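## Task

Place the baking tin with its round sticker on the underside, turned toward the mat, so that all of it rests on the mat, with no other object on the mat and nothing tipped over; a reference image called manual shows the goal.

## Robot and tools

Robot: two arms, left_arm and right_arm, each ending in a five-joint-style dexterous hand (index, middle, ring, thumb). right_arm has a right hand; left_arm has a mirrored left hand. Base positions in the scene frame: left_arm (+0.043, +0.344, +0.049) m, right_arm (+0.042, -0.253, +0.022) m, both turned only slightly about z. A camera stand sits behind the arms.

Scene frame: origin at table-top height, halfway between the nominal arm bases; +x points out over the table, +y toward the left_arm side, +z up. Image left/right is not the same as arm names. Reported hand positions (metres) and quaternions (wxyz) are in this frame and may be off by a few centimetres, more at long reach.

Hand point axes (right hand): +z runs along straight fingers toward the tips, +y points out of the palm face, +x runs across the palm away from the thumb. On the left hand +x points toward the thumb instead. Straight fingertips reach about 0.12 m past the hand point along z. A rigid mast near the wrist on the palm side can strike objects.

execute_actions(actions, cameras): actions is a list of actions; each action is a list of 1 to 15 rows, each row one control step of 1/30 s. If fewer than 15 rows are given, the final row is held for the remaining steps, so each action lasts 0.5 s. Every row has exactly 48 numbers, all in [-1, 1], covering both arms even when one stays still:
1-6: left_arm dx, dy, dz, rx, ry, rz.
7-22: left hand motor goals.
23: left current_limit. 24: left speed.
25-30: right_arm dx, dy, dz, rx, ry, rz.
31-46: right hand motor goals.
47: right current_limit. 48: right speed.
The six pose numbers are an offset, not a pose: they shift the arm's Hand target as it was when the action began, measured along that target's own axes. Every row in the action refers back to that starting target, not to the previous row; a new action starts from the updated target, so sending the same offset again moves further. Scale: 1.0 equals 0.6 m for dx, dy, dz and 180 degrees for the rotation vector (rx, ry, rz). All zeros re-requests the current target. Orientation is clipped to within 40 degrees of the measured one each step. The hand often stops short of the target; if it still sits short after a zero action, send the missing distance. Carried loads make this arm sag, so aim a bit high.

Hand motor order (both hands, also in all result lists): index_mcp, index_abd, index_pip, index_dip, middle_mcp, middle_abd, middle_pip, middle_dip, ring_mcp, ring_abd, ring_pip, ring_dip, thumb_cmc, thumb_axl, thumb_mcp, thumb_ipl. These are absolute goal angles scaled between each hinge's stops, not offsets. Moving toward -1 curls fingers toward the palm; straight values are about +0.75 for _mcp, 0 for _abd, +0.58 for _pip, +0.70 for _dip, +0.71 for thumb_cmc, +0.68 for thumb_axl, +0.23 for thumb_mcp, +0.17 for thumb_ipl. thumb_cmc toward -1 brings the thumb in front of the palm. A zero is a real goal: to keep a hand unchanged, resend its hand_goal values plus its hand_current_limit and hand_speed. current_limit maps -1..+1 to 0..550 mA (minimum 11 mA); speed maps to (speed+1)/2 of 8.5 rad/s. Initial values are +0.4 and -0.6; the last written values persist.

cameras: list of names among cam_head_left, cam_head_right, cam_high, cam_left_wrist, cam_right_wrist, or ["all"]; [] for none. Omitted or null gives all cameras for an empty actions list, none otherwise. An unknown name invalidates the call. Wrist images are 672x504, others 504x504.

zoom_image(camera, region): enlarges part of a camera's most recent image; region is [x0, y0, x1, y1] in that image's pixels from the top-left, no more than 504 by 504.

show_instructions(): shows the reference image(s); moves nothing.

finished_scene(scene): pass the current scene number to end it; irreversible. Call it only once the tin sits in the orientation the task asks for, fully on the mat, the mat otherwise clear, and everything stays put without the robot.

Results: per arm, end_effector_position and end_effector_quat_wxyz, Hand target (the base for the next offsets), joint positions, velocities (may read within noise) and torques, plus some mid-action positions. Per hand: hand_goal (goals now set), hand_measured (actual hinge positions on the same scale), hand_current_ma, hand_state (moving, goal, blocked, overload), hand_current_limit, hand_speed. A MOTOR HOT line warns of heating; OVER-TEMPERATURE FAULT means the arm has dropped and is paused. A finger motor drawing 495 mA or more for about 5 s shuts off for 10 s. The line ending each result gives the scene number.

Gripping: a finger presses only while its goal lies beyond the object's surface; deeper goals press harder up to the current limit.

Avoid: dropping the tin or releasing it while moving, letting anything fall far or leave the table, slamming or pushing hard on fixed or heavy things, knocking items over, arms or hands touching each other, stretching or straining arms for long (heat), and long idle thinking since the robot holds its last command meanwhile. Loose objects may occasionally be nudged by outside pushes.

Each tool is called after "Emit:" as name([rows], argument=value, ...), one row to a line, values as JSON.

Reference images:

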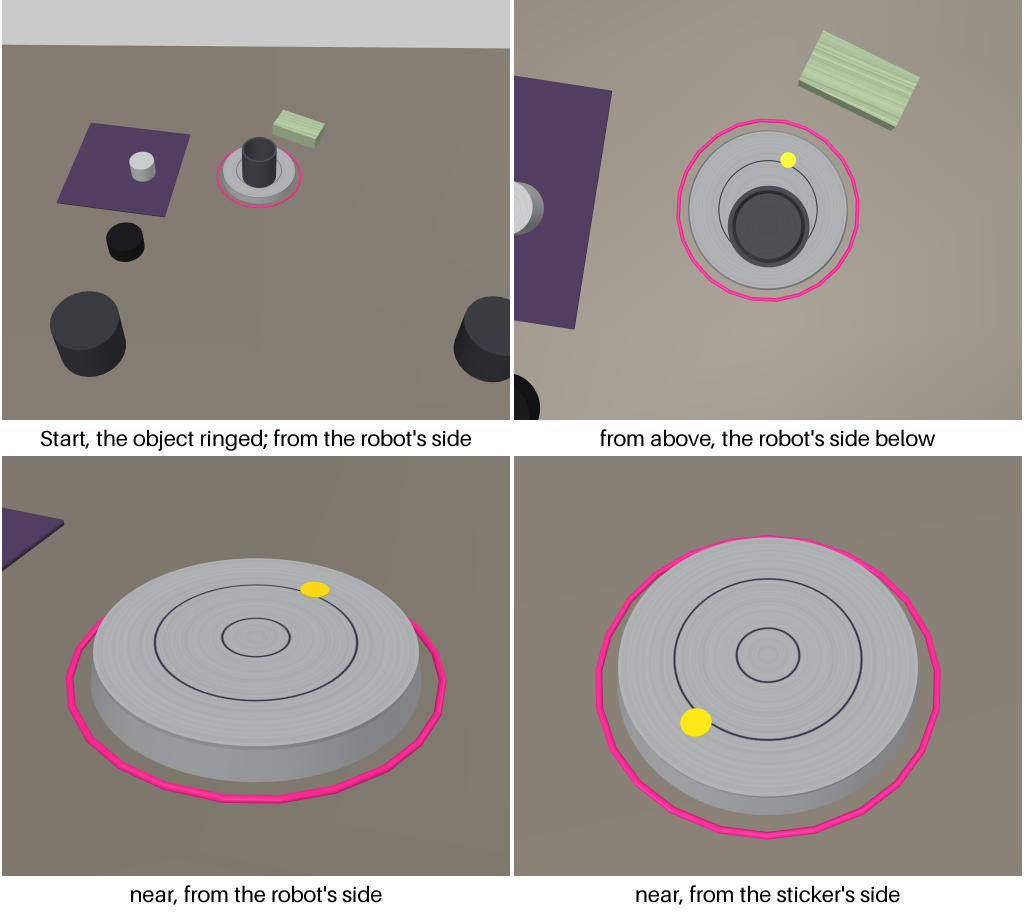

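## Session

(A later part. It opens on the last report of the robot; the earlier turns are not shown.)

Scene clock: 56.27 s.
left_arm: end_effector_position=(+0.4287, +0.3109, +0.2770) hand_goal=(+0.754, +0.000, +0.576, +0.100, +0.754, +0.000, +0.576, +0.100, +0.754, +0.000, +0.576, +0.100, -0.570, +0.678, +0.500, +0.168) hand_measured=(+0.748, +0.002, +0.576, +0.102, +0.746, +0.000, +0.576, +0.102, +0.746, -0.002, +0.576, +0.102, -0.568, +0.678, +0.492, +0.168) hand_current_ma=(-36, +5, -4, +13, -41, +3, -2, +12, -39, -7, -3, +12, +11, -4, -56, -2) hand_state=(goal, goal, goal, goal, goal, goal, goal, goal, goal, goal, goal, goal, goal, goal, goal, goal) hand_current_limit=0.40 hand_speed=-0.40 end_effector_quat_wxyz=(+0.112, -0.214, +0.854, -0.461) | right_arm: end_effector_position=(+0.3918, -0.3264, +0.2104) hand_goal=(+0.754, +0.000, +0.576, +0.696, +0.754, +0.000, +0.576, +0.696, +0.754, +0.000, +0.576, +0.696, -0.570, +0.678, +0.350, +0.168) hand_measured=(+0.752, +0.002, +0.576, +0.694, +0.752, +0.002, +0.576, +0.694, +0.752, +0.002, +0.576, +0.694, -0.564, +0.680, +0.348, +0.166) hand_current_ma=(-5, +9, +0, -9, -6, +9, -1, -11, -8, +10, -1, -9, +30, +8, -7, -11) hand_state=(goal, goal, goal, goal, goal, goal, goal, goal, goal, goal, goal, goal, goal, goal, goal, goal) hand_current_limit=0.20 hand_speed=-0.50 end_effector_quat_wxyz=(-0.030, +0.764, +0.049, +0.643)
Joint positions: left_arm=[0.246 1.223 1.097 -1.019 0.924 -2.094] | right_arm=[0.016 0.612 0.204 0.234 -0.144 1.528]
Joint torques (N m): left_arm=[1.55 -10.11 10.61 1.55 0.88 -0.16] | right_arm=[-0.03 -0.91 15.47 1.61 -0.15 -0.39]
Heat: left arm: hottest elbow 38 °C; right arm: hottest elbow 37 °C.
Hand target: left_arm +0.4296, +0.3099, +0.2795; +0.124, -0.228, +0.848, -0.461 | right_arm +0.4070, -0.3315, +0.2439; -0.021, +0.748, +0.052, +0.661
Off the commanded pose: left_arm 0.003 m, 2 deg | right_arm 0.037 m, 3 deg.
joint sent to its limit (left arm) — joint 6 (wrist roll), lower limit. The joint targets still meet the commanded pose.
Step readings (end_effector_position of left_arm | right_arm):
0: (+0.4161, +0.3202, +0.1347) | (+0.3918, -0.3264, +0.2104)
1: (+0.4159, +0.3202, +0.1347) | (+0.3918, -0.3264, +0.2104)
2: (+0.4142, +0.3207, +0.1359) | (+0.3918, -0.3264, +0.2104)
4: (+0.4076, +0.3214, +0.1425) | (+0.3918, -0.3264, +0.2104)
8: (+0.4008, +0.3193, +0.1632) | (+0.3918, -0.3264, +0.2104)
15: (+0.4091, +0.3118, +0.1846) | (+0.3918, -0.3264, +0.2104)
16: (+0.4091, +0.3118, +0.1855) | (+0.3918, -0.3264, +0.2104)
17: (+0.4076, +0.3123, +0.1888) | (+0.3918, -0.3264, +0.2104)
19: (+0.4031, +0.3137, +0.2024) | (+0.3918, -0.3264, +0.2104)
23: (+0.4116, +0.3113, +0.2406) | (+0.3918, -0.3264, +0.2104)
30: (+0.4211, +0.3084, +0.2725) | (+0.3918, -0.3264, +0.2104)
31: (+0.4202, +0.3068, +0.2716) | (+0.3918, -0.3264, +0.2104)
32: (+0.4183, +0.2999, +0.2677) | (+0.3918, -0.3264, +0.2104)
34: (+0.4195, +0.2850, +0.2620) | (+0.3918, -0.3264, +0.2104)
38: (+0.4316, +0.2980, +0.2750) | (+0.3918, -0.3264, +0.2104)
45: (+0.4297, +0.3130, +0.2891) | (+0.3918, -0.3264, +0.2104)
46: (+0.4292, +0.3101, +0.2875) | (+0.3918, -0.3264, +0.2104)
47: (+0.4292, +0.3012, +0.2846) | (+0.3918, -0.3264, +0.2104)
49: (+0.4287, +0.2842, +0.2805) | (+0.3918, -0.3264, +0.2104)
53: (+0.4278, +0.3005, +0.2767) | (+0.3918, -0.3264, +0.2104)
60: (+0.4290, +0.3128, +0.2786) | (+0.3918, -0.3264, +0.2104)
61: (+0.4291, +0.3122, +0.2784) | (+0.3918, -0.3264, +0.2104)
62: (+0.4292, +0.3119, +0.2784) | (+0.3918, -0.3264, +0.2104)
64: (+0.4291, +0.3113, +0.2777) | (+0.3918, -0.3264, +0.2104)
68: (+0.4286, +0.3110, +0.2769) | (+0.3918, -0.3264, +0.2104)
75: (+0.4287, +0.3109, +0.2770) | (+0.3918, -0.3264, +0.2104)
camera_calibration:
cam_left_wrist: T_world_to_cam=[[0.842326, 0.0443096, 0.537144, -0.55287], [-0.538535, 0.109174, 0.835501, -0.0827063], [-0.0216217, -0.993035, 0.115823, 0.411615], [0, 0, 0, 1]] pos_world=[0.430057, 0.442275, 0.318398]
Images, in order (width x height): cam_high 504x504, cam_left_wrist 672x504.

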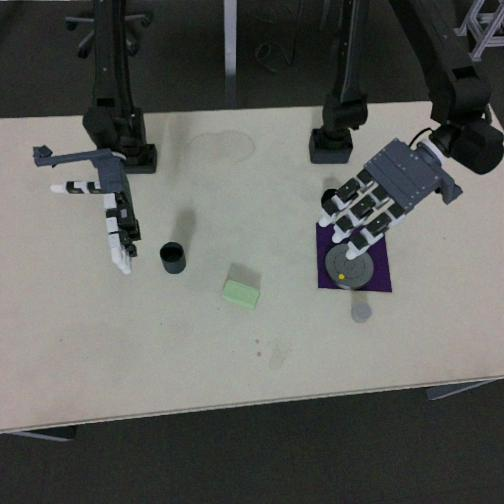

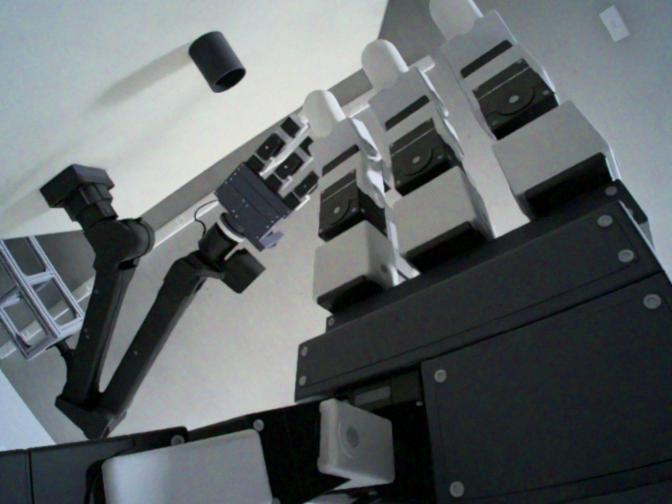

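Emit:
execute_actions([
  [[0,0.17,0.11,0,0,0,0.754,0,0.576,0.0,0.754,0,0.576,0.1,0.754,0,0.576,0.0,-0.571,0.678,0.4,0.168,0.1,-0.4,0,0,0,0,0,0,0.754,0,0.576,0.696,0.754,0,0.576,0.696,0.754,0,0.576,0.696,-0.571,0.678,0.35,0.168,0.2,-0.5]],
  [[0,0.148,0.098,0,0,0,0.754,0,0.576,0.0,0.754,0,0.576,0.1,0.754,0,0.576,0.0,-0.571,0.678,0.4,0.168,0.1,-0.4,0,0,0,0,0,0,0.754,0,0.576,0.696,0.754,0,0.576,0.696,0.754,0,0.576,0.696,-0.571,0.678,0.35,0.168,0.2,-0.5]],
  [[0,0,0,0,0,0,0.754,0,0.576,0.0,0.754,0,0.576,0.1,0.754,0,0.576,0.0,-0.571,0.678,0.4,0.168,0.1,-0.4,0,0,0,0,0,0,0.754,0,0.576,0.696,0.754,0,0.576,0.696,0.754,0,0.576,0.696,-0.571,0.678,0.35,0.168,0.2,-0.5]],
], cameras=["cam_high","cam_left_wrist"])

Emit:
zoom_image(camera="cam_high", region=[270, 180, 430, 330])

Scene clock: 58.57 s.
left_arm: end_effector_position=(+0.4186, +0.3089, +0.0480) hand_goal=(+0.754, +0.000, +0.576, +0.000, +0.754, +0.000, +0.576, +0.100, +0.754, +0.000, +0.576, +0.000, -0.570, +0.678, +0.400, +0.168) hand_measured=(+0.746, +0.002, +0.576, +0.002, +0.744, +0.000, +0.576, +0.102, +0.744, -0.002, +0.576, +0.002, -0.570, +0.678, +0.398, +0.168) hand_current_ma=(-45, +5, -4, +13, -53, +3, -2, +12, -50, -7, -3, +13, +4, -4, -13, -2) hand_state=(goal, goal, goal, goal, goal, goal, goal, goal, goal, goal, goal, goal, goal, goal, goal, goal) hand_current_limit=0.10 hand_speed=-0.40 end_effector_quat_wxyz=(+0.109, -0.215, +0.854, -0.462) | right_arm: end_effector_position=(+0.3918, -0.3264, +0.2104) hand_goal=(+0.754, +0.000, +0.576, +0.696, +0.754, +0.000, +0.576, +0.696, +0.754, +0.000, +0.576, +0.696, -0.570, +0.678, +0.350, +0.168) hand_measured=(+0.752, +0.002, +0.576, +0.694, +0.752, +0.002, +0.576, +0.694, +0.752, +0.002, +0.576, +0.694, -0.564, +0.680, +0.348, +0.166) hand_current_ma=(-5, +9, +0, -9, -6, +9, -1, -11, -8, +10, -1, -9, +30, +8, -7, -11) hand_state=(goal, goal, goal, goal, goal, goal, goal, goal, goal, goal, goal, goal, goal, goal, goal, goal) hand_current_limit=0.20 hand_speed=-0.50 end_effector_quat_wxyz=(-0.030, +0.764, +0.049, +0.643)
Joint positions: left_arm=[0.246 1.511 0.688 -0.328 0.924 -2.095] | right_arm=[0.016 0.612 0.204 0.234 -0.144 1.528]
Joint torques (N m): left_arm=[0.62 -9.41 9.43 1.62 0.94 -0.18] | right_arm=[-0.15 -1.03 15.47 1.62 -0.16 -0.39]
Heat: left arm: hottest elbow 38 °C; right arm: hottest elbow 37 °C.
Hand target: left_arm +0.4302, +0.3090, +0.0514; +0.124, -0.228, +0.848, -0.461 | right_arm +0.4070, -0.3315, +0.2439; -0.021, +0.748, +0.052, +0.661
Off the commanded pose: left_arm 0.012 m, 2 deg | right_arm 0.037 m, 3 deg.
joint sent to its limit (left arm) — joint 6 (wrist roll), lower limit. The joint targets still meet the commanded pose.
Step readings (end_effector_position of left_arm | right_arm):
0: (+0.4287, +0.3108, +0.2770) | (+0.3918, -0.3264, +0.2104)
1: (+0.4284, +0.3108, +0.2754) | (+0.3918, -0.3264, +0.2104)
2: (+0.4300, +0.3107, +0.2705) | (+0.3918, -0.3264, +0.2104)
4: (+0.4313, +0.3107, +0.2500) | (+0.3918, -0.3264, +0.2104)
8: (+0.4123, +0.3084, +0.1874) | (+0.3918, -0.3264, +0.2104)
15: (+0.4150, +0.3086, +0.1506) | (+0.3918, -0.3264, +0.2104)
16: (+0.4173, +0.3088, +0.1509) | (+0.3918, -0.3264, +0.2104)
17: (+0.4205, +0.3092, +0.1486) | (+0.3918, -0.3264, +0.2104)
19: (+0.4288, +0.3105, +0.1363) | (+0.3918, -0.3264, +0.2104)
23: (+0.4201, +0.3095, +0.0885) | (+0.3918, -0.3264, +0.2104)
30: (+0.4133, +0.3084, +0.0469) | (+0.3918, -0.3264, +0.2104)
31: (+0.4149, +0.3085, +0.0472) | (+0.3918, -0.3264, +0.2104)
32: (+0.4158, +0.3085, +0.0475) | (+0.3918, -0.3264, +0.2104)
34: (+0.4176, +0.3087, +0.0478) | (+0.3918, -0.3264, +0.2104)
38: (+0.4183, +0.3088, +0.0479) | (+0.3918, -0.3264, +0.2104)
45: (+0.4186, +0.3089, +0.0480) | (+0.3918, -0.3264, +0.2104)
camera_calibration:
cam_left_wrist: T_world_to_cam=[[0.845574, 0.0454753, 0.531918, -0.42269], [-0.533453, 0.110781, 0.838543, 0.100642], [-0.0207932, -0.992804, 0.117932, 0.435436], [0, 0, 0, 1]] pos_world=[0.420157, 0.440375, 0.0890921]
Images, in order (width x height): cam_high 504x504, cam_left_wrist 672x504.

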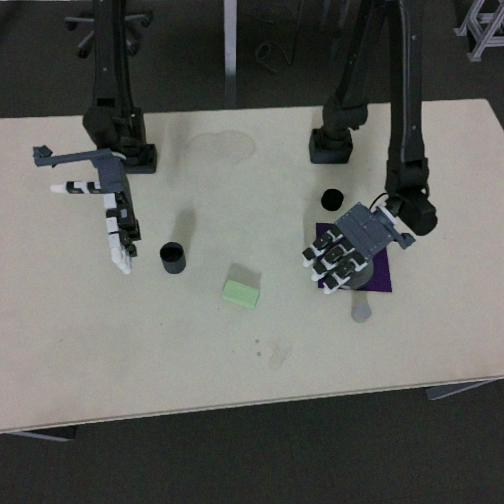

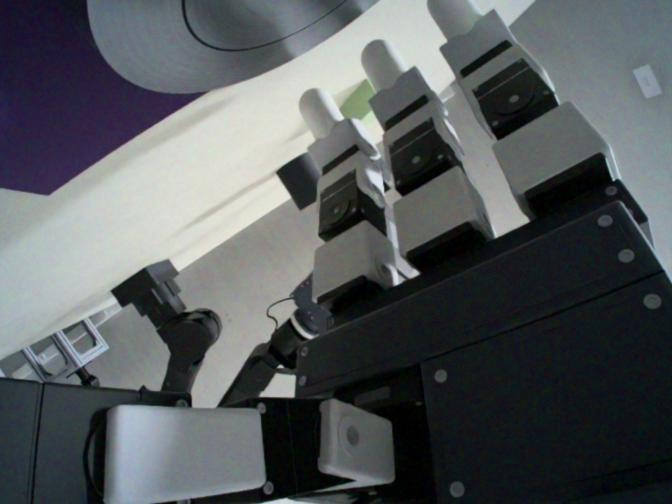

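Scaled by 3.150 from the camera's 504x504 image, which has a finer 720x720 frame.

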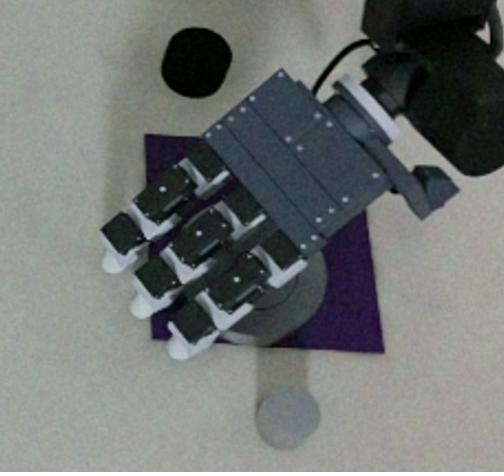

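Emit:
execute_actions([
  [[-0.0145,0.0165,0.0207,0,0,0,0.754,0,0.576,0.0,0.754,0,0.576,0.1,0.754,0,0.576,0.0,-0.571,0.678,0.3,0.168,0.1,-0.4,0,0,0,0,0,0,0.754,0,0.576,0.696,0.754,0,0.576,0.696,0.754,0,0.576,0.696,-0.571,0.678,0.35,0.168,0.2,-0.5]],
  [[0,0,0,0,0,0,0.73,0,0.576,-0.3,0.73,0,0.576,-0.3,0.73,0,0.576,-0.3,-0.571,0.678,-0.2,0.168,0.1,-0.6,0,0,0,0,0,0,0.754,0,0.576,0.696,0.754,0,0.576,0.696,0.754,0,0.576,0.696,-0.571,0.678,0.35,0.168,0.2,-0.5]],
  [[0,0,0,0,0,0,0.7,0,0.576,-0.5,0.7,0,0.576,-0.5,0.7,0,0.576,-0.5,-0.571,0.678,-0.35,0.168,0.1,-0.7,0,0,0,0,0,0,0.754,0,0.576,0.696,0.754,0,0.576,0.696,0.754,0,0.576,0.696,-0.571,0.678,0.35,0.168,0.2,-0.5]],
], cameras=["cam_left_wrist"])

Scene clock: 62.30 s.
left_arm: end_effector_position=(+0.4244, +0.3091, +0.0331) hand_goal=(+0.700, +0.000, +0.576, -0.500, +0.700, +0.000, +0.576, -0.500, +0.700, +0.000, +0.576, -0.500, -0.570, +0.678, -0.350, +0.168) hand_measured=(+0.694, +0.002, +0.576, -0.496, +0.722, -0.004, +0.596, -0.466, +0.706, -0.004, +0.582, -0.482, -0.548, +0.686, -0.248, +0.186) hand_current_ma=(-31, +5, -4, +15, +117, -19, +99, +171, +35, -19, +34, +91, +110, +43, +303, +122) hand_state=(goal, goal, goal, goal, blocked, goal, goal, blocked, goal, goal, goal, goal, blocked, goal, blocked, goal) hand_current_limit=0.10 hand_speed=-0.70 end_effector_quat_wxyz=(+0.108, -0.215, +0.853, -0.464) | right_arm: end_effector_position=(+0.3918, -0.3264, +0.2104) hand_goal=(+0.754, +0.000, +0.576, +0.696, +0.754, +0.000, +0.576, +0.696, +0.754, +0.000, +0.576, +0.696, -0.570, +0.678, +0.350, +0.168) hand_measured=(+0.752, +0.002, +0.576, +0.694, +0.752, +0.002, +0.576, +0.694, +0.752, +0.002, +0.576, +0.694, -0.564, +0.680, +0.348, +0.166) hand_current_ma=(-5, +9, +0, -9, -6, +9, -1, -11, -8, +10, -1, -9, +30, +8, -7, -11) hand_state=(goal, goal, goal, goal, goal, goal, goal, goal, goal, goal, goal, goal, goal, goal, goal, goal) hand_current_limit=0.20 hand_speed=-0.50 end_effector_quat_wxyz=(-0.030, +0.764, +0.049, +0.643)
Joint positions: left_arm=[0.246 1.564 0.693 -0.281 0.929 -2.095] | right_arm=[0.016 0.612 0.204 0.234 -0.144 1.528]
Joint torques (N m): left_arm=[0.15 -10.05 9.96 1.39 0.79 -0.13] | right_arm=[-0.09 -0.97 15.49 1.62 -0.17 -0.39]
Heat: left arm: hottest elbow 38 °C; right arm: hottest elbow 37 °C.
Hand target: left_arm +0.4403, +0.3090, +0.0364; +0.124, -0.228, +0.848, -0.461 | right_arm +0.4070, -0.3315, +0.2439; -0.021, +0.748, +0.052, +0.661
Off the commanded pose: left_arm 0.016 m, 2 deg | right_arm 0.037 m, 3 deg.
joint sent to its limit (left arm) — joint 6 (wrist roll), lower limit. The joint targets still meet the commanded pose.
Step readings (end_effector_position of left_arm | right_arm):
0: (+0.4186, +0.3089, +0.0480) | (+0.3918, -0.3264, +0.2104)
1: (+0.4187, +0.3089, +0.0480) | (+0.3918, -0.3264, +0.2104)
2: (+0.4193, +0.3089, +0.0475) | (+0.3918, -0.3264, +0.2104)
4: (+0.4216, +0.3093, +0.0447) | (+0.3918, -0.3264, +0.2104)
8: (+0.4218, +0.3093, +0.0347) | (+0.3918, -0.3264, +0.2104)
15: (+0.4221, +0.3089, +0.0320) | (+0.3918, -0.3264, +0.2104)
16: (+0.4221, +0.3089, +0.0320) | (+0.3918, -0.3264, +0.2104)
17: (+0.4222, +0.3089, +0.0321) | (+0.3918, -0.3264, +0.2104)
19: (+0.4232, +0.3089, +0.0325) | (+0.3918, -0.3264, +0.2104)
23: (+0.4236, +0.3090, +0.0327) | (+0.3918, -0.3264, +0.2104)
30: (+0.4236, +0.3089, +0.0328) | (+0.3918, -0.3264, +0.2104)
31: (+0.4236, +0.3089, +0.0328) | (+0.3918, -0.3264, +0.2104)
32: (+0.4236, +0.3088, +0.0329) | (+0.3918, -0.3264, +0.2104)
34: (+0.4238, +0.3088, +0.0329) | (+0.3918, -0.3264, +0.2104)
38: (+0.4242, +0.3090, +0.0330) | (+0.3918, -0.3264, +0.2104)
45: (+0.4244, +0.3091, +0.0331) | (+0.3918, -0.3264, +0.2104)
camera_calibration:
cam_left_wrist: T_world_to_cam=[[0.846176, 0.0465336, 0.530868, -0.420268], [-0.532429, 0.11586, 0.838508, 0.114186], [-0.0224873, -0.992175, 0.122814, 0.437977], [0, 0, 0, 1]] pos_world=[0.426265, 0.440877, 0.0735716]
Images, in order (width x height): cam_left_wrist 672x504.

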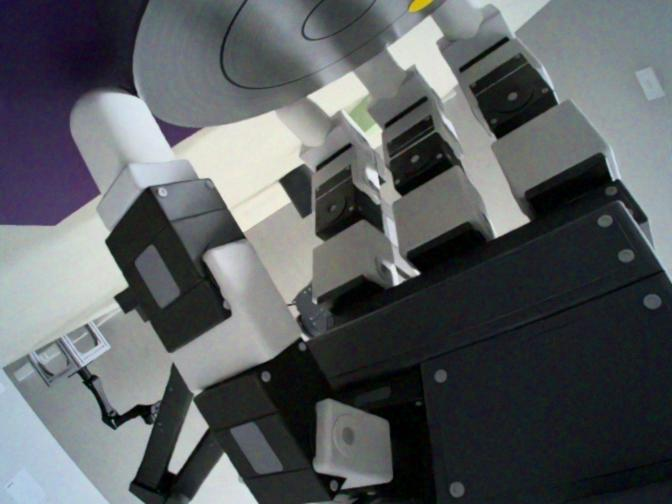

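Emit:
execute_actions([
  [[0,0,0,0,0,0,0.64,0,0.55,-0.7,0.57,0,0.53,-0.75,0.57,0,0.53,-0.75,-0.6,0.678,-0.75,0.05,0.42,-0.75,0,0,0,0,0,0,0.754,0,0.576,0.696,0.754,0,0.576,0.696,0.754,0,0.576,0.696,-0.571,0.678,0.35,0.168,0.2,-0.5]],
  [[0,0,0,0,0,0,0.64,0,0.55,-0.7,0.57,0,0.53,-0.75,0.57,0,0.53,-0.75,-0.6,0.678,-0.75,0.05,0.42,-0.75,0,0,0,0,0,0,0.754,0,0.576,0.696,0.754,0,0.576,0.696,0.754,0,0.576,0.696,-0.571,0.678,0.35,0.168,0.2,-0.5]],
  [[0,-0.06,-0.04,0,0,0,0.64,0,0.55,-0.7,0.57,0,0.53,-0.75,0.57,0,0.53,-0.75,-0.6,0.678,-0.75,0.05,0.42,-0.75,0,0,0,0,0,0,0.754,0,0.576,0.696,0.754,0,0.576,0.696,0.754,0,0.576,0.696,-0.571,0.678,0.35,0.168,0.2,-0.5]],
  [[0,-0.1,-0.065,0,0,0,0.64,0,0.55,-0.7,0.57,0,0.53,-0.75,0.57,0,0.53,-0.75,-0.6,0.678,-0.75,0.05,0.42,-0.75,0,0,0,0,0,0,0.754,0,0.576,0.696,0.754,0,0.576,0.696,0.754,0,0.576,0.696,-0.571,0.678,0.35,0.168,0.2,-0.5]],
], cameras=["cam_left_wrist","cam_high"])

Scene clock: 65.10 s.
left_arm: end_effector_position=(+0.4276, +0.3099, +0.1411) hand_goal=(+0.640, +0.000, +0.550, -0.700, +0.570, +0.000, +0.530, -0.750, +0.570, +0.000, +0.530, -0.750, -0.600, +0.678, -0.750, +0.050) hand_measured=(+0.634, +0.002, +0.550, -0.696, +0.634, -0.004, +0.574, -0.730, +0.602, -0.018, +0.560, -0.730, -0.544, +0.698, -0.114, +0.186) hand_current_ma=(-34, +5, +4, +16, +339, -19, +224, +105, +174, -79, +155, +98, +285, +119, +391, +391) hand_state=(goal, goal, goal, goal, blocked, goal, blocked, blocked, blocked, goal, blocked, goal, blocked, goal, blocked, blocked) hand_current_limit=0.42 hand_speed=-0.75 end_effector_quat_wxyz=(+0.110, -0.216, +0.853, -0.463) | right_arm: end_effector_position=(+0.3918, -0.3264, +0.2104) hand_goal=(+0.754, +0.000, +0.576, +0.696, +0.754, +0.000, +0.576, +0.696, +0.754, +0.000, +0.576, +0.696, -0.570, +0.678, +0.350, +0.168) hand_measured=(+0.752, +0.002, +0.576, +0.694, +0.752, +0.002, +0.576, +0.694, +0.752, +0.002, +0.576, +0.694, -0.564, +0.680, +0.348, +0.166) hand_current_ma=(-5, +9, +0, -9, -6, +9, -1, -11, -8, +10, -1, -9, +30, +8, -7, -11) hand_state=(goal, goal, goal, goal, goal, goal, goal, goal, goal, goal, goal, goal, goal, goal, goal, goal) hand_current_limit=0.20 hand_speed=-0.50 end_effector_quat_wxyz=(-0.030, +0.764, +0.049, +0.643)
Joint positions: left_arm=[0.246 1.346 0.826 -0.627 0.927 -2.101] | right_arm=[0.016 0.612 0.204 0.234 -0.144 1.528]
Joint torques (N m): left_arm=[-0.09 -9.88 12.56 0.85 0.81 -0.11] | right_arm=[-0.09 -0.97 15.43 1.61 -0.16 -0.39]
Heat: left arm: hottest elbow 38 °C; right arm: hottest elbow 38 °C.
Hand target: left_arm +0.4398, +0.3096, +0.1511; +0.124, -0.228, +0.848, -0.461 | right_arm +0.4070, -0.3315, +0.2439; -0.021, +0.748, +0.052, +0.661
Off the commanded pose: left_arm 0.016 m, 2 deg | right_arm 0.037 m, 3 deg.
joint sent to its limit (left arm) — joint 6 (wrist roll), lower limit. The joint targets still meet the commanded pose.
Step readings (end_effector_position of left_arm | right_arm):
0: (+0.4244, +0.3091, +0.0331) | (+0.3918, -0.3264, +0.2104)
1: (+0.4244, +0.3091, +0.0331) | (+0.3918, -0.3264, +0.2104)
2: (+0.4244, +0.3091, +0.0331) | (+0.3918, -0.3264, +0.2104)
4: (+0.4244, +0.3091, +0.0331) | (+0.3918, -0.3264, +0.2104)
8: (+0.4257, +0.3092, +0.0340) | (+0.3918, -0.3264, +0.2104)
15: (+0.4262, +0.3093, +0.0344) | (+0.3918, -0.3264, +0.2104)
16: (+0.4262, +0.3093, +0.0344) | (+0.3918, -0.3264, +0.2104)
17: (+0.4262, +0.3093, +0.0344) | (+0.3918, -0.3264, +0.2104)
19: (+0.4262, +0.3093, +0.0344) | (+0.3918, -0.3264, +0.2104)
23: (+0.4262, +0.3093, +0.0344) | (+0.3918, -0.3264, +0.2104)
30: (+0.4262, +0.3093, +0.0344) | (+0.3918, -0.3264, +0.2104)
31: (+0.4264, +0.3093, +0.0345) | (+0.3918, -0.3264, +0.2104)
32: (+0.4260, +0.3092, +0.0353) | (+0.3918, -0.3264, +0.2104)
34: (+0.4229, +0.3090, +0.0395) | (+0.3918, -0.3264, +0.2104)
38: (+0.4184, +0.3081, +0.0535) | (+0.3918, -0.3264, +0.2104)
45: (+0.4247, +0.3093, +0.0667) | (+0.3918, -0.3264, +0.2104)
46: (+0.4243, +0.3092, +0.0671) | (+0.3918, -0.3264, +0.2104)
47: (+0.4222, +0.3089, +0.0689) | (+0.3918, -0.3264, +0.2104)
49: (+0.4156, +0.3077, +0.0783) | (+0.3918, -0.3264, +0.2104)
53: (+0.4165, +0.3077, +0.1109) | (+0.3918, -0.3264, +0.2104)
60: (+0.4307, +0.3102, +0.1418) | (+0.3918, -0.3264, +0.2104)
camera_calibration:
cam_left_wrist: T_world_to_cam=[[0.84494, 0.0491478, 0.532599, -0.480952], [-0.534535, 0.112403, 0.837638, 0.0273894], [-0.0186976, -0.992447, 0.121245, 0.42422], [0, 0, 0, 1]] pos_world=[0.428948, 0.441575, 0.181777]
Images, in order (width x height): cam_high 504x504, cam_left_wrist 672x504.

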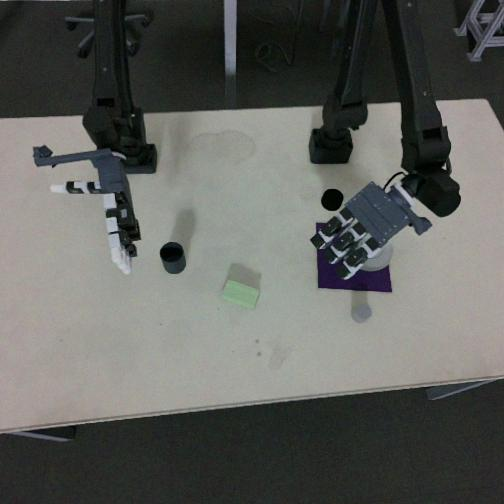

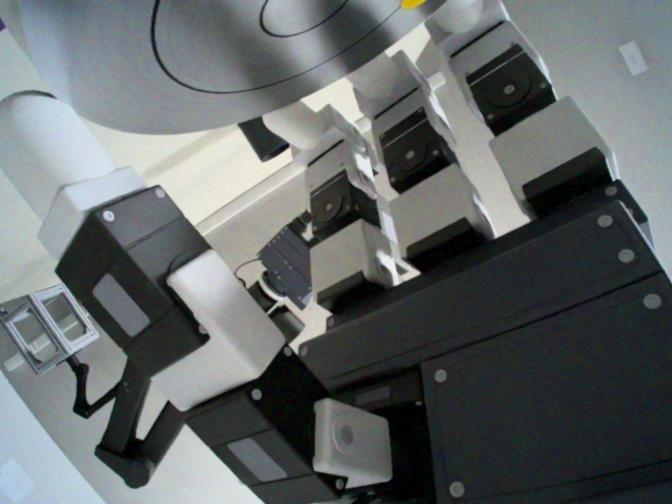

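Emit:
execute_actions([
  [[0,-0.13,-0.085,0,0,0,0.64,0,0.55,-0.7,0.57,0,0.53,-0.75,0.57,0,0.53,-0.75,-0.6,0.678,-0.75,0.05,0.42,-0.75,0,0,0,0,0,0,0.754,0,0.576,0.696,0.754,0,0.576,0.696,0.754,0,0.576,0.696,-0.571,0.678,0.35,0.168,0.2,-0.5]],
  [[0,0,0,0.0538,-0.0422,0.1637,0.64,0,0.55,-0.7,0.57,0,0.53,-0.75,0.57,0,0.53,-0.75,-0.6,0.678,-0.75,0.05,0.42,-0.75,0,0,0,0,0,0,0.754,0,0.576,0.696,0.754,0,0.576,0.696,0.754,0,0.576,0.696,-0.571,0.678,0.35,0.168,0.2,-0.5]],
  [[0,0,0,0.0538,-0.0422,0.1637,0.64,0,0.55,-0.7,0.57,0,0.53,-0.75,0.57,0,0.53,-0.75,-0.6,0.678,-0.75,0.05,0.42,-0.75,0,0,0,0,0,0,0.754,0,0.576,0.696,0.754,0,0.576,0.696,0.754,0,0.576,0.696,-0.571,0.678,0.35,0.168,0.2,-0.5]],
  [[0,0,0,0.0538,-0.0422,0.1637,0.64,0,0.55,-0.7,0.57,0,0.53,-0.75,0.57,0,0.53,-0.75,-0.6,0.678,-0.75,0.05,0.42,-0.75,0,0,0,0,0,0,0.754,0,0.576,0.696,0.754,0,0.576,0.696,0.754,0,0.576,0.696,-0.571,0.678,0.35,0.168,0.2,-0.5]],
  [[0,0,0,0,0,0,0.64,0,0.55,-0.7,0.57,0,0.53,-0.75,0.57,0,0.53,-0.75,-0.6,0.678,-0.75,0.05,0.42,-0.75,0,0,0,0,0,0,0.754,0,0.576,0.696,0.754,0,0.576,0.696,0.754,0,0.576,0.696,-0.571,0.678,0.35,0.168,0.2,-0.5]],
], cameras=["cam_left_wrist","cam_high","cam_head_left"])

Emit:
zoom_image(camera="cam_high", region=[270, 150, 450, 330])

Scene clock: 70.07 s.
left_arm: end_effector_position=(+0.4377, +0.3053, +0.2447) hand_goal=(+0.640, +0.000, +0.550, -0.700, +0.570, +0.000, +0.530, -0.750, +0.570, +0.000, +0.530, -0.750, -0.600, +0.678, -0.750, +0.050) hand_measured=(+0.638, +0.002, +0.550, -0.698, +0.630, -0.002, +0.572, -0.730, +0.598, -0.016, +0.558, -0.736, -0.540, +0.698, -0.112, +0.182) hand_current_ma=(-13, +6, +4, +14, +322, -8, +214, +101, +153, -68, +137, +75, +312, +119, +391, +391) hand_state=(goal, goal, goal, goal, blocked, goal, blocked, blocked, blocked, goal, blocked, goal, blocked, goal, blocked, blocked) hand_current_limit=0.42 hand_speed=-0.75 end_effector_quat_wxyz=(+0.590, +0.383, +0.603, -0.377) | right_arm: end_effector_position=(+0.3918, -0.3264, +0.2104) hand_goal=(+0.754, +0.000, +0.576, +0.696, +0.754, +0.000, +0.576, +0.696, +0.754, +0.000, +0.576, +0.696, -0.570, +0.678, +0.350, +0.168) hand_measured=(+0.752, +0.002, +0.576, +0.694, +0.752, +0.002, +0.576, +0.694, +0.752, +0.002, +0.576, +0.694, -0.564, +0.680, +0.348, +0.166) hand_current_ma=(-5, +9, +0, -9, -6, +9, -1, -11, -8, +10, -1, -9, +30, +8, -7, -11) hand_state=(goal, goal, goal, goal, goal, goal, goal, goal, goal, goal, goal, goal, goal, goal, goal, goal) hand_current_limit=0.20 hand_speed=-0.50 end_effector_quat_wxyz=(-0.030, +0.764, +0.049, +0.643)
Joint positions: left_arm=[0.394 1.091 0.335 0.566 1.463 -1.385] | right_arm=[0.016 0.612 0.204 0.234 -0.144 1.528]
Joint torques (N m): left_arm=[0.85 -5.07 8.7 2.24 0.2 0.11] | right_arm=[-0.21 -0.85 15.47 1.59 -0.17 -0.39]
Heat: left arm: hottest elbow 39 °C; right arm: hottest elbow 38 °C.
Hand target: left_arm +0.4396, +0.3101, +0.2444; +0.600, +0.375, +0.599, -0.375 | right_arm +0.4070, -0.3315, +0.2439; -0.021, +0.748, +0.052, +0.661
Off the commanded pose: left_arm 0.005 m, 2 deg | right_arm 0.037 m, 3 deg.
Step readings (end_effector_position of left_arm | right_arm):
0: (+0.4276, +0.3099, +0.1411) | (+0.3918, -0.3264, +0.2104)
1: (+0.4272, +0.3099, +0.1411) | (+0.3918, -0.3264, +0.2104)
2: (+0.4251, +0.3095, +0.1437) | (+0.3918, -0.3264, +0.2104)
4: (+0.4183, +0.3082, +0.1532) | (+0.3918, -0.3264, +0.2104)
8: (+0.4193, +0.3081, +0.1928) | (+0.3918, -0.3264, +0.2104)
15: (+0.4318, +0.3103, +0.2350) | (+0.3918, -0.3264, +0.2104)
16: (+0.4318, +0.3104, +0.2352) | (+0.3918, -0.3264, +0.2104)
17: (+0.4328, +0.3103, +0.2340) | (+0.3918, -0.3264, +0.2104)
19: (+0.4357, +0.3104, +0.2311) | (+0.3918, -0.3264, +0.2104)
23: (+0.4260, +0.3066, +0.2358) | (+0.3918, -0.3264, +0.2104)
30: (+0.4332, +0.3049, +0.2467) | (+0.3918, -0.3264, +0.2104)
31: (+0.4335, +0.3046, +0.2449) | (+0.3918, -0.3264, +0.2104)
32: (+0.4349, +0.3031, +0.2434) | (+0.3918, -0.3264, +0.2104)
34: (+0.4345, +0.3009, +0.2400) | (+0.3918, -0.3264, +0.2104)
38: (+0.4208, +0.2965, +0.2320) | (+0.3918, -0.3264, +0.2104)
45: (+0.4287, +0.3025, +0.2394) | (+0.3918, -0.3264, +0.2104)
46: (+0.4299, +0.3027, +0.2409) | (+0.3918, -0.3264, +0.2104)
47: (+0.4313, +0.3015, +0.2441) | (+0.3918, -0.3264, +0.2104)
49: (+0.4312, +0.3002, +0.2477) | (+0.3918, -0.3264, +0.2104)
53: (+0.4215, +0.2971, +0.2372) | (+0.3918, -0.3264, +0.2104)
60: (+0.4296, +0.3027, +0.2326) | (+0.3918, -0.3264, +0.2104)
61: (+0.4306, +0.3031, +0.2333) | (+0.3918, -0.3264, +0.2104)
62: (+0.4316, +0.3035, +0.2342) | (+0.3918, -0.3264, +0.2104)
64: (+0.4334, +0.3043, +0.2364) | (+0.3918, -0.3264, +0.2104)
68: (+0.4365, +0.3049, +0.2424) | (+0.3918, -0.3264, +0.2104)
75: (+0.4384, +0.3055, +0.2463) | (+0.3918, -0.3264, +0.2104)
camera_calibration:
cam_left_wrist: T_world_to_cam=[[-0.579479, -0.285621, 0.763299, 0.124881], [-0.777795, 0.47352, -0.413296, 0.248797], [-0.243391, -0.833186, -0.49655, 0.608131], [0, 0, 0, 1]] pos_world=[0.413893, 0.424544, 0.309472]
Images, in order (width x height): cam_head_left 504x504, cam_high 504x504, cam_left_wrist 672x504.

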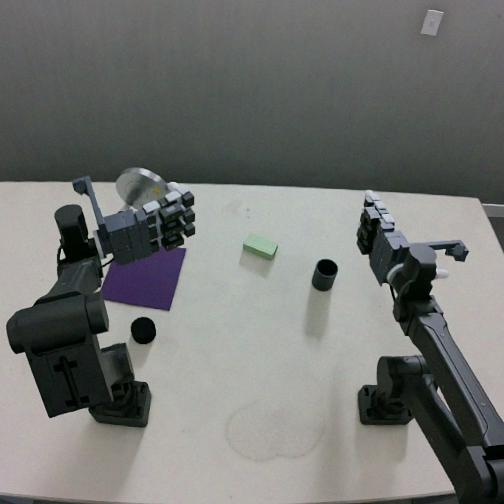

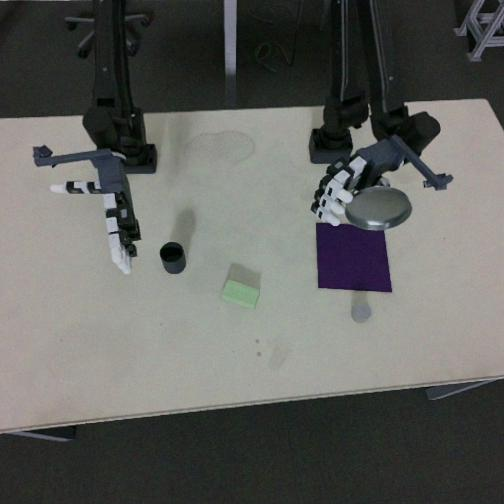

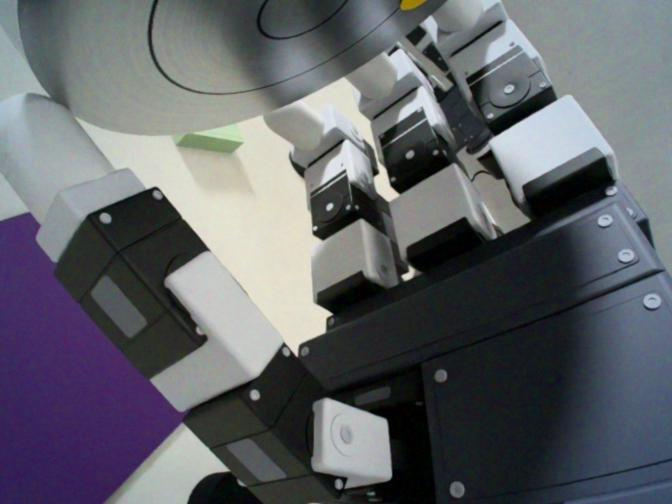

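Scaled by 2.800 from the camera's 504x504 image, which has a finer 720x720 frame.

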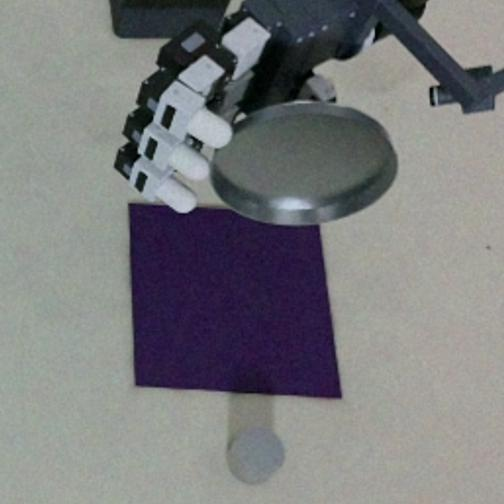

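Emit:
execute_actions([
  [[0.13,-0.0607,-0.085,0,-0.012,0.0187,0.64,0,0.55,-0.7,0.57,0,0.53,-0.75,0.57,0,0.53,-0.75,-0.6,0.678,-0.75,0.05,0.42,-0.75,0,0,0,0,0,0,0.754,0,0.576,0.696,0.754,0,0.576,0.696,0.754,0,0.576,0.696,-0.571,0.678,0.35,0.168,0.2,-0.5]],
  [[0.145,0,0,0,0,0,0.76,0,0.55,-0.7,0.57,0,0.53,-0.75,0.57,0,0.53,-0.75,-0.6,0.678,-0.75,0.05,0.42,-0.75,0,0,0,0,0,0,0.754,0,0.576,0.696,0.754,0,0.576,0.696,0.754,0,0.576,0.696,-0.571,0.678,0.35,0.168,0.2,-0.5]],
  [[0,0,0,0,0,0,0.76,0,0.55,-0.7,0.57,0,0.53,-0.75,0.57,0,0.53,-0.75,-0.6,0.678,-0.75,0.05,0.42,-0.75,0,0,0,0,0,0,0.754,0,0.576,0.696,0.754,0,0.576,0.696,0.754,0,0.576,0.696,-0.571,0.678,0.35,0.168,0.2,-0.5]],
], cameras=["cam_left_wrist","cam_high","cam_head_left"])

Emit:
zoom_image(camera="cam_high", region=[270, 150, 450, 330])

Emit:
zoom_image(camera="cam_head_left", region=[60, 180, 210, 330])

Scene clock: 73.40 s.
left_arm: end_effector_position=(+0.3883, +0.3389, +0.0778) hand_goal=(+0.760, +0.000, +0.550, -0.700, +0.570, +0.000, +0.530, -0.750, +0.570, +0.000, +0.530, -0.750, -0.600, +0.678, -0.750, +0.050) hand_measured=(+0.758, +0.002, +0.550, -0.698, +0.630, +0.000, +0.572, -0.730, +0.598, -0.014, +0.556, -0.736, -0.536, +0.698, -0.112, +0.178) hand_current_ma=(-12, +10, +4, +13, +322, -3, +214, +101, +153, -61, +130, +66, +330, +119, +390, +391) hand_state=(goal, goal, goal, goal, blocked, goal, blocked, blocked, blocked, goal, blocked, goal, blocked, goal, blocked, blocked) hand_current_limit=0.42 hand_speed=-0.75 end_effector_quat_wxyz=(+0.614, +0.365, +0.611, -0.342) | right_arm: end_effector_position=(+0.3918, -0.3264, +0.2104) hand_goal=(+0.754, +0.000, +0.576, +0.696, +0.754, +0.000, +0.576, +0.696, +0.754, +0.000, +0.576, +0.696, -0.570, +0.678, +0.350, +0.168) hand_measured=(+0.752, +0.002, +0.576, +0.694, +0.752, +0.002, +0.576, +0.694, +0.752, +0.002, +0.576, +0.694, -0.564, +0.680, +0.348, +0.166) hand_current_ma=(-5, +9, +0, -9, -6, +9, -1, -11, -8, +10, -1, -9, +30, +8, -7, -11) hand_state=(goal, goal, goal, goal, goal, goal, goal, goal, goal, goal, goal, goal, goal, goal, goal, goal) hand_current_limit=0.20 hand_speed=-0.50 end_effector_quat_wxyz=(-0.030, +0.764, +0.049, +0.643)
Joint positions: left_arm=[0.576 1.798 0.186 0.842 1.553 -0.771] | right_arm=[0.016 0.612 0.204 0.234 -0.144 1.528]
Joint torques (N m): left_arm=[0.79 -7.06 1.24 1.77 1.08 0.34] | right_arm=[-0.03 -0.97 15.49 1.61 -0.16 -0.38]
Heat: left arm: hottest elbow 38 °C; right arm: hottest elbow 39 °C.
Hand target: left_arm +0.3907, +0.3391, +0.0795; +0.622, +0.385, +0.576, -0.364 | right_arm +0.4070, -0.3315, +0.2439; -0.021, +0.748, +0.052, +0.661
Off the commanded pose: left_arm 0.003 m, 5 deg | right_arm 0.037 m, 3 deg.
joint sent to its limit (left arm) — joint 5 (wrist yaw), upper limit. The joint targets are off in orientation, not in position.
Step readings (end_effector_position of left_arm | right_arm):
0: (+0.4377, +0.3052, +0.2447) | (+0.3918, -0.3264, +0.2104)
1: (+0.4368, +0.3052, +0.2434) | (+0.3918, -0.3264, +0.2104)
2: (+0.4341, +0.3062, +0.2412) | (+0.3918, -0.3264, +0.2104)
4: (+0.4214, +0.3100, +0.2265) | (+0.3918, -0.3264, +0.2104)
8: (+0.3885, +0.3215, +0.1721) | (+0.3918, -0.3264, +0.2104)
15: (+0.3793, +0.3306, +0.1573) | (+0.3918, -0.3264, +0.2104)
16: (+0.3797, +0.3313, +0.1579) | (+0.3918, -0.3264, +0.2104)
17: (+0.3801, +0.3320, +0.1554) | (+0.3918, -0.3264, +0.2104)
19: (+0.3799, +0.3329, +0.1385) | (+0.3918, -0.3264, +0.2104)
23: (+0.3695, +0.3286, +0.0832) | (+0.3918, -0.3264, +0.2104)
30: (+0.3809, +0.3349, +0.0705) | (+0.3918, -0.3264, +0.2104)
31: (+0.3838, +0.3364, +0.0728) | (+0.3918, -0.3264, +0.2104)
32: (+0.3858, +0.3376, +0.0745) | (+0.3918, -0.3264, +0.2104)
34: (+0.3881, +0.3388, +0.0766) | (+0.3918, -0.3264, +0.2104)
38: (+0.3882, +0.3388, +0.0771) | (+0.3918, -0.3264, +0.2104)
45: (+0.3883, +0.3388, +0.0774) | (+0.3918, -0.3264, +0.2104)
camera_calibration:
cam_left_wrist: T_world_to_cam=[[-0.576139, -0.342382, 0.742185, 0.252851], [-0.802862, 0.40728, -0.435356, 0.159432], [-0.153218, -0.846698, -0.509536, 0.511764], [0, 0, 0, 1]] pos_world=[0.352091, 0.454948, 0.142509]
Images, in order (width x height): cam_head_left 504x504, cam_high 504x504, cam_left_wrist 672x504.

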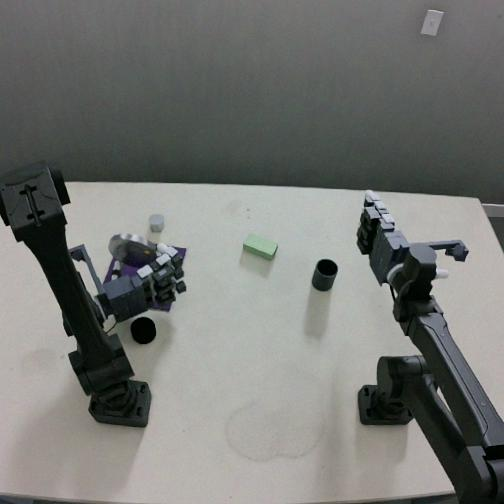

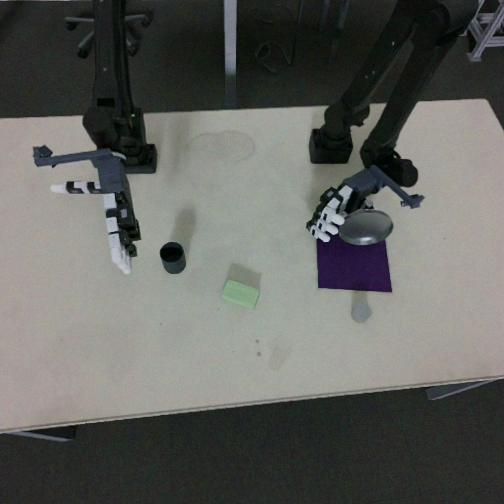

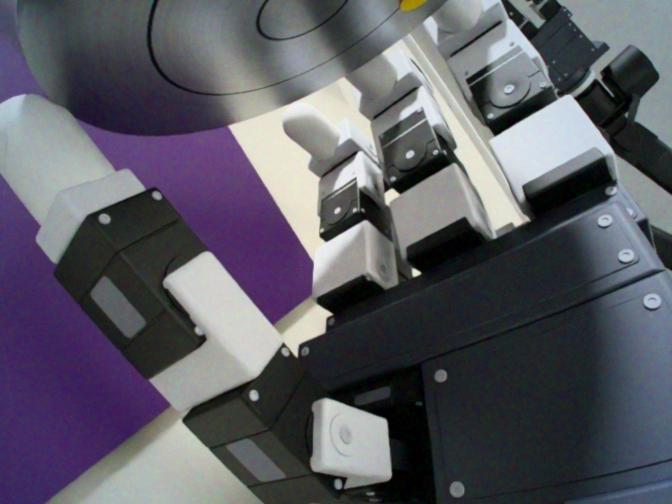

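Scaled by 2.800 from the camera's 504x504 image, which has a finer 720x720 frame.

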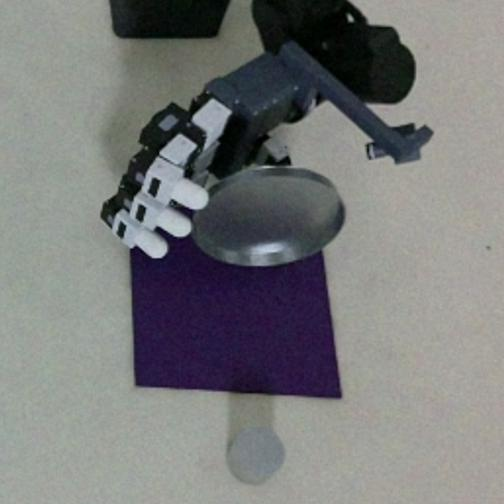

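Scaled by 3.360 from the camera's 504x504 image, which has a finer 720x720 frame.

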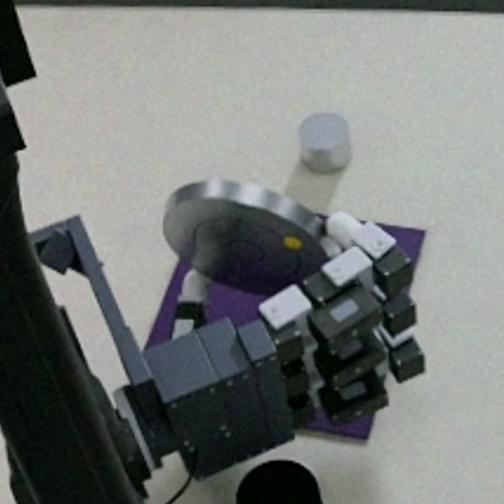

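Emit:
execute_actions([
  [[0.015,0,0,0,-0.024,0.0373,0.76,0,0.55,-0.7,0.57,0,0.53,-0.75,0.57,0,0.53,-0.75,-0.6,0.678,-0.75,0.05,0.42,-0.75,0,0,0,0,0,0,0.754,0,0.576,0.696,0.754,0,0.576,0.696,0.754,0,0.576,0.696,-0.571,0.678,0.35,0.168,0.2,-0.5]],
  [[0.015,0,0,0,0,0,0.76,0,0.55,-0.7,0.57,0,0.53,-0.75,0.57,0,0.53,-0.75,-0.6,0.678,-0.75,0.05,0.42,-0.75,0,0,0,0,0,0,0.754,0,0.576,0.696,0.754,0,0.576,0.696,0.754,0,0.576,0.696,-0.571,0.678,0.35,0.168,0.2,-0.5]],
  [[0.015,0,0,0,0,0,0.76,0,0.55,-0.7,0.57,0,0.53,-0.75,0.57,0,0.53,-0.75,-0.6,0.678,-0.75,0.05,0.42,-0.75,0,0,0,0,0,0,0.754,0,0.576,0.696,0.754,0,0.576,0.696,0.754,0,0.576,0.696,-0.571,0.678,0.35,0.168,0.2,-0.5]],
  [[0.012,0,0,0,0,0,0.76,0,0.55,-0.7,0.57,0,0.53,-0.75,0.57,0,0.53,-0.75,-0.6,0.678,-0.75,0.05,0.42,-0.75,0,0,0,0,0,0,0.754,0,0.576,0.696,0.754,0,0.576,0.696,0.754,0,0.576,0.696,-0.571,0.678,0.35,0.168,0.2,-0.5]],
], cameras=["cam_high","cam_head_left"])

Emit:
zoom_image(camera="cam_high", region=[290, 180, 420, 310])

Emit:
zoom_image(camera="cam_head_left", region=[60, 200, 210, 330])

Scene clock: 76.87 s.
left_arm: end_effector_position=(+0.3950, +0.3415, +0.0545) hand_goal=(+0.760, +0.000, +0.550, -0.700, +0.570, +0.000, +0.530, -0.750, +0.570, +0.000, +0.530, -0.750, -0.600, +0.678, -0.750, +0.050) hand_measured=(+0.760, +0.002, +0.550, -0.698, +0.630, +0.000, +0.572, -0.730, +0.598, -0.014, +0.556, -0.738, -0.536, +0.698, -0.112, +0.178) hand_current_ma=(-4, +10, +4, +13, +322, -3, +214, +101, +153, -59, +130, +65, +332, +119, +391, +391) hand_state=(goal, goal, goal, goal, blocked, goal, blocked, blocked, blocked, goal, blocked, goal, blocked, goal, blocked, blocked) hand_current_limit=0.42 hand_speed=-0.75 end_effector_quat_wxyz=(+0.636, +0.406, +0.582, -0.302) | right_arm: end_effector_position=(+0.3918, -0.3264, +0.2104) hand_goal=(+0.754, +0.000, +0.576, +0.696, +0.754, +0.000, +0.576, +0.696, +0.754, +0.000, +0.576, +0.696, -0.570, +0.678, +0.350, +0.168) hand_measured=(+0.752, +0.002, +0.576, +0.694, +0.752, +0.002, +0.576, +0.694, +0.752, +0.002, +0.576, +0.694, -0.564, +0.680, +0.348, +0.166) hand_current_ma=(-5, +9, +0, -9, -6, +9, -1, -11, -8, +10, -1, -9, +30, +8, -7, -11) hand_state=(goal, goal, goal, goal, goal, goal, goal, goal, goal, goal, goal, goal, goal, goal, goal, goal) hand_current_limit=0.20 hand_speed=-0.50 end_effector_quat_wxyz=(-0.030, +0.764, +0.049, +0.643)
Joint positions: left_arm=[0.575 2.024 0.234 0.989 1.559 -0.604] | right_arm=[0.016 0.612 0.204 0.234 -0.144 1.528]
Joint torques (N m): left_arm=[-0.26 -6.36 0.02 1.43 0.86 0.46] | right_arm=[-0.09 -0.91 15.47 1.59 -0.16 -0.39]
Heat: left arm: hottest elbow 38 °C; right arm: hottest elbow 39 °C.
Hand target: left_arm +0.3967, +0.3384, +0.0458; +0.664, +0.404, +0.529, -0.341 | right_arm +0.4070, -0.3315, +0.2439; -0.021, +0.748, +0.052, +0.661
Off the commanded pose: left_arm 0.009 m, 8 deg | right_arm 0.037 m, 3 deg.
joint read past its limit (left arm) — joint 5 (wrist yaw), upper limit.
joint sent to its limit (left arm) — joint 5 (wrist yaw), upper limit. The joint targets are off in orientation, not in position.
Step readings (end_effector_position of left_arm | right_arm):
0: (+0.3883, +0.3389, +0.0778) | (+0.3918, -0.3264, +0.2104)
1: (+0.3884, +0.3389, +0.0779) | (+0.3918, -0.3264, +0.2104)
2: (+0.3883, +0.3388, +0.0778) | (+0.3918, -0.3264, +0.2104)
4: (+0.3881, +0.3386, +0.0755) | (+0.3918, -0.3264, +0.2104)
8: (+0.3869, +0.3379, +0.0650) | (+0.3918, -0.3264, +0.2104)
15: (+0.3893, +0.3392, +0.0678) | (+0.3918, -0.3264, +0.2104)
16: (+0.3896, +0.3393, +0.0683) | (+0.3918, -0.3264, +0.2104)
17: (+0.3900, +0.3395, +0.0684) | (+0.3918, -0.3264, +0.2104)
19: (+0.3904, +0.3398, +0.0664) | (+0.3918, -0.3264, +0.2104)
23: (+0.3911, +0.3401, +0.0602) | (+0.3918, -0.3264, +0.2104)
30: (+0.3914, +0.3403, +0.0602) | (+0.3918, -0.3264, +0.2104)
31: (+0.3914, +0.3403, +0.0602) | (+0.3918, -0.3264, +0.2104)
32: (+0.3915, +0.3404, +0.0600) | (+0.3918, -0.3264, +0.2104)
34: (+0.3921, +0.3407, +0.0581) | (+0.3918, -0.3264, +0.2104)
38: (+0.3931, +0.3410, +0.0523) | (+0.3918, -0.3264, +0.2104)
45: (+0.3932, +0.3410, +0.0530) | (+0.3918, -0.3264, +0.2104)
46: (+0.3932, +0.3409, +0.0529) | (+0.3918, -0.3264, +0.2104)
47: (+0.3931, +0.3409, +0.0527) | (+0.3918, -0.3264, +0.2104)
49: (+0.3932, +0.3408, +0.0529) | (+0.3918, -0.3264, +0.2104)
53: (+0.3940, +0.3410, +0.0537) | (+0.3918, -0.3264, +0.2104)
60: (+0.3949, +0.3415, +0.0545) | (+0.3918, -0.3264, +0.2104)
Images, in order (width x height): cam_head_left 504x504, cam_high 504x504.

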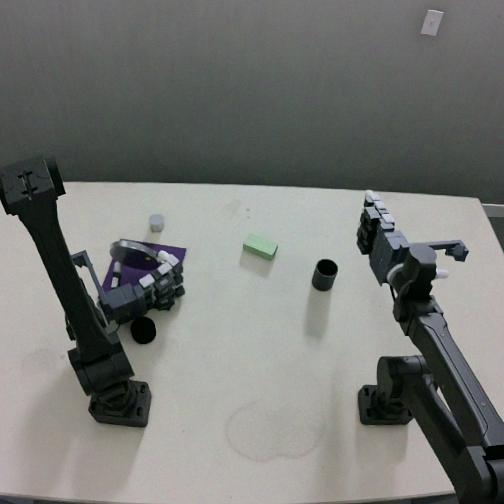

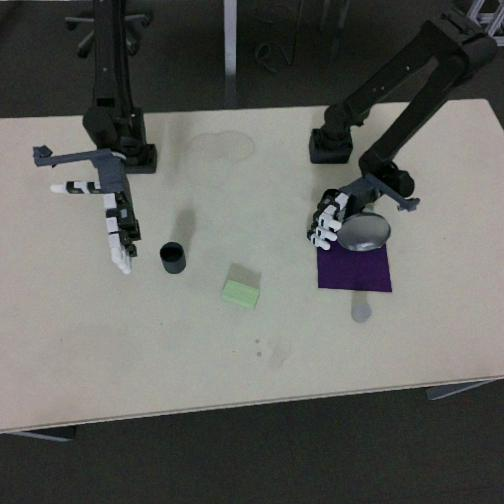

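Scaled by 3.877 from the camera's 504x504 image, which has a finer 720x720 frame.

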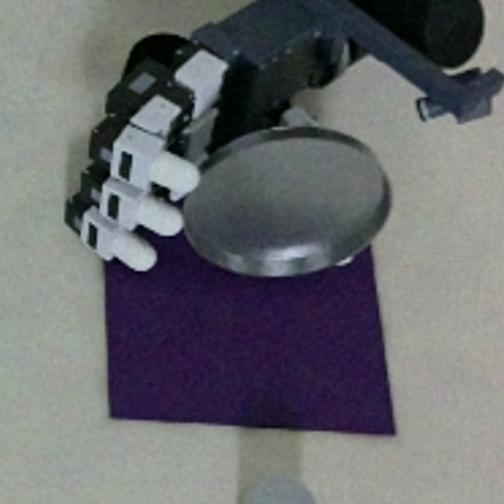

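Scaled by 3.360 from the camera's 504x504 image, which has a finer 720x720 frame.

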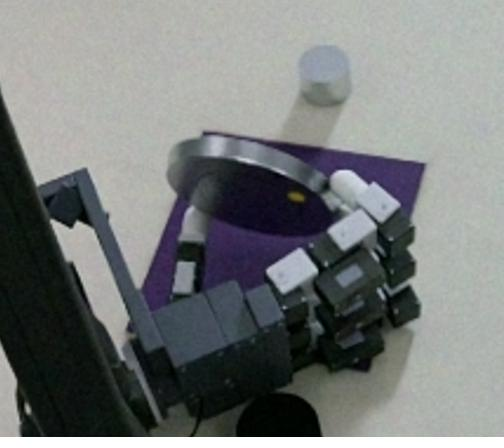

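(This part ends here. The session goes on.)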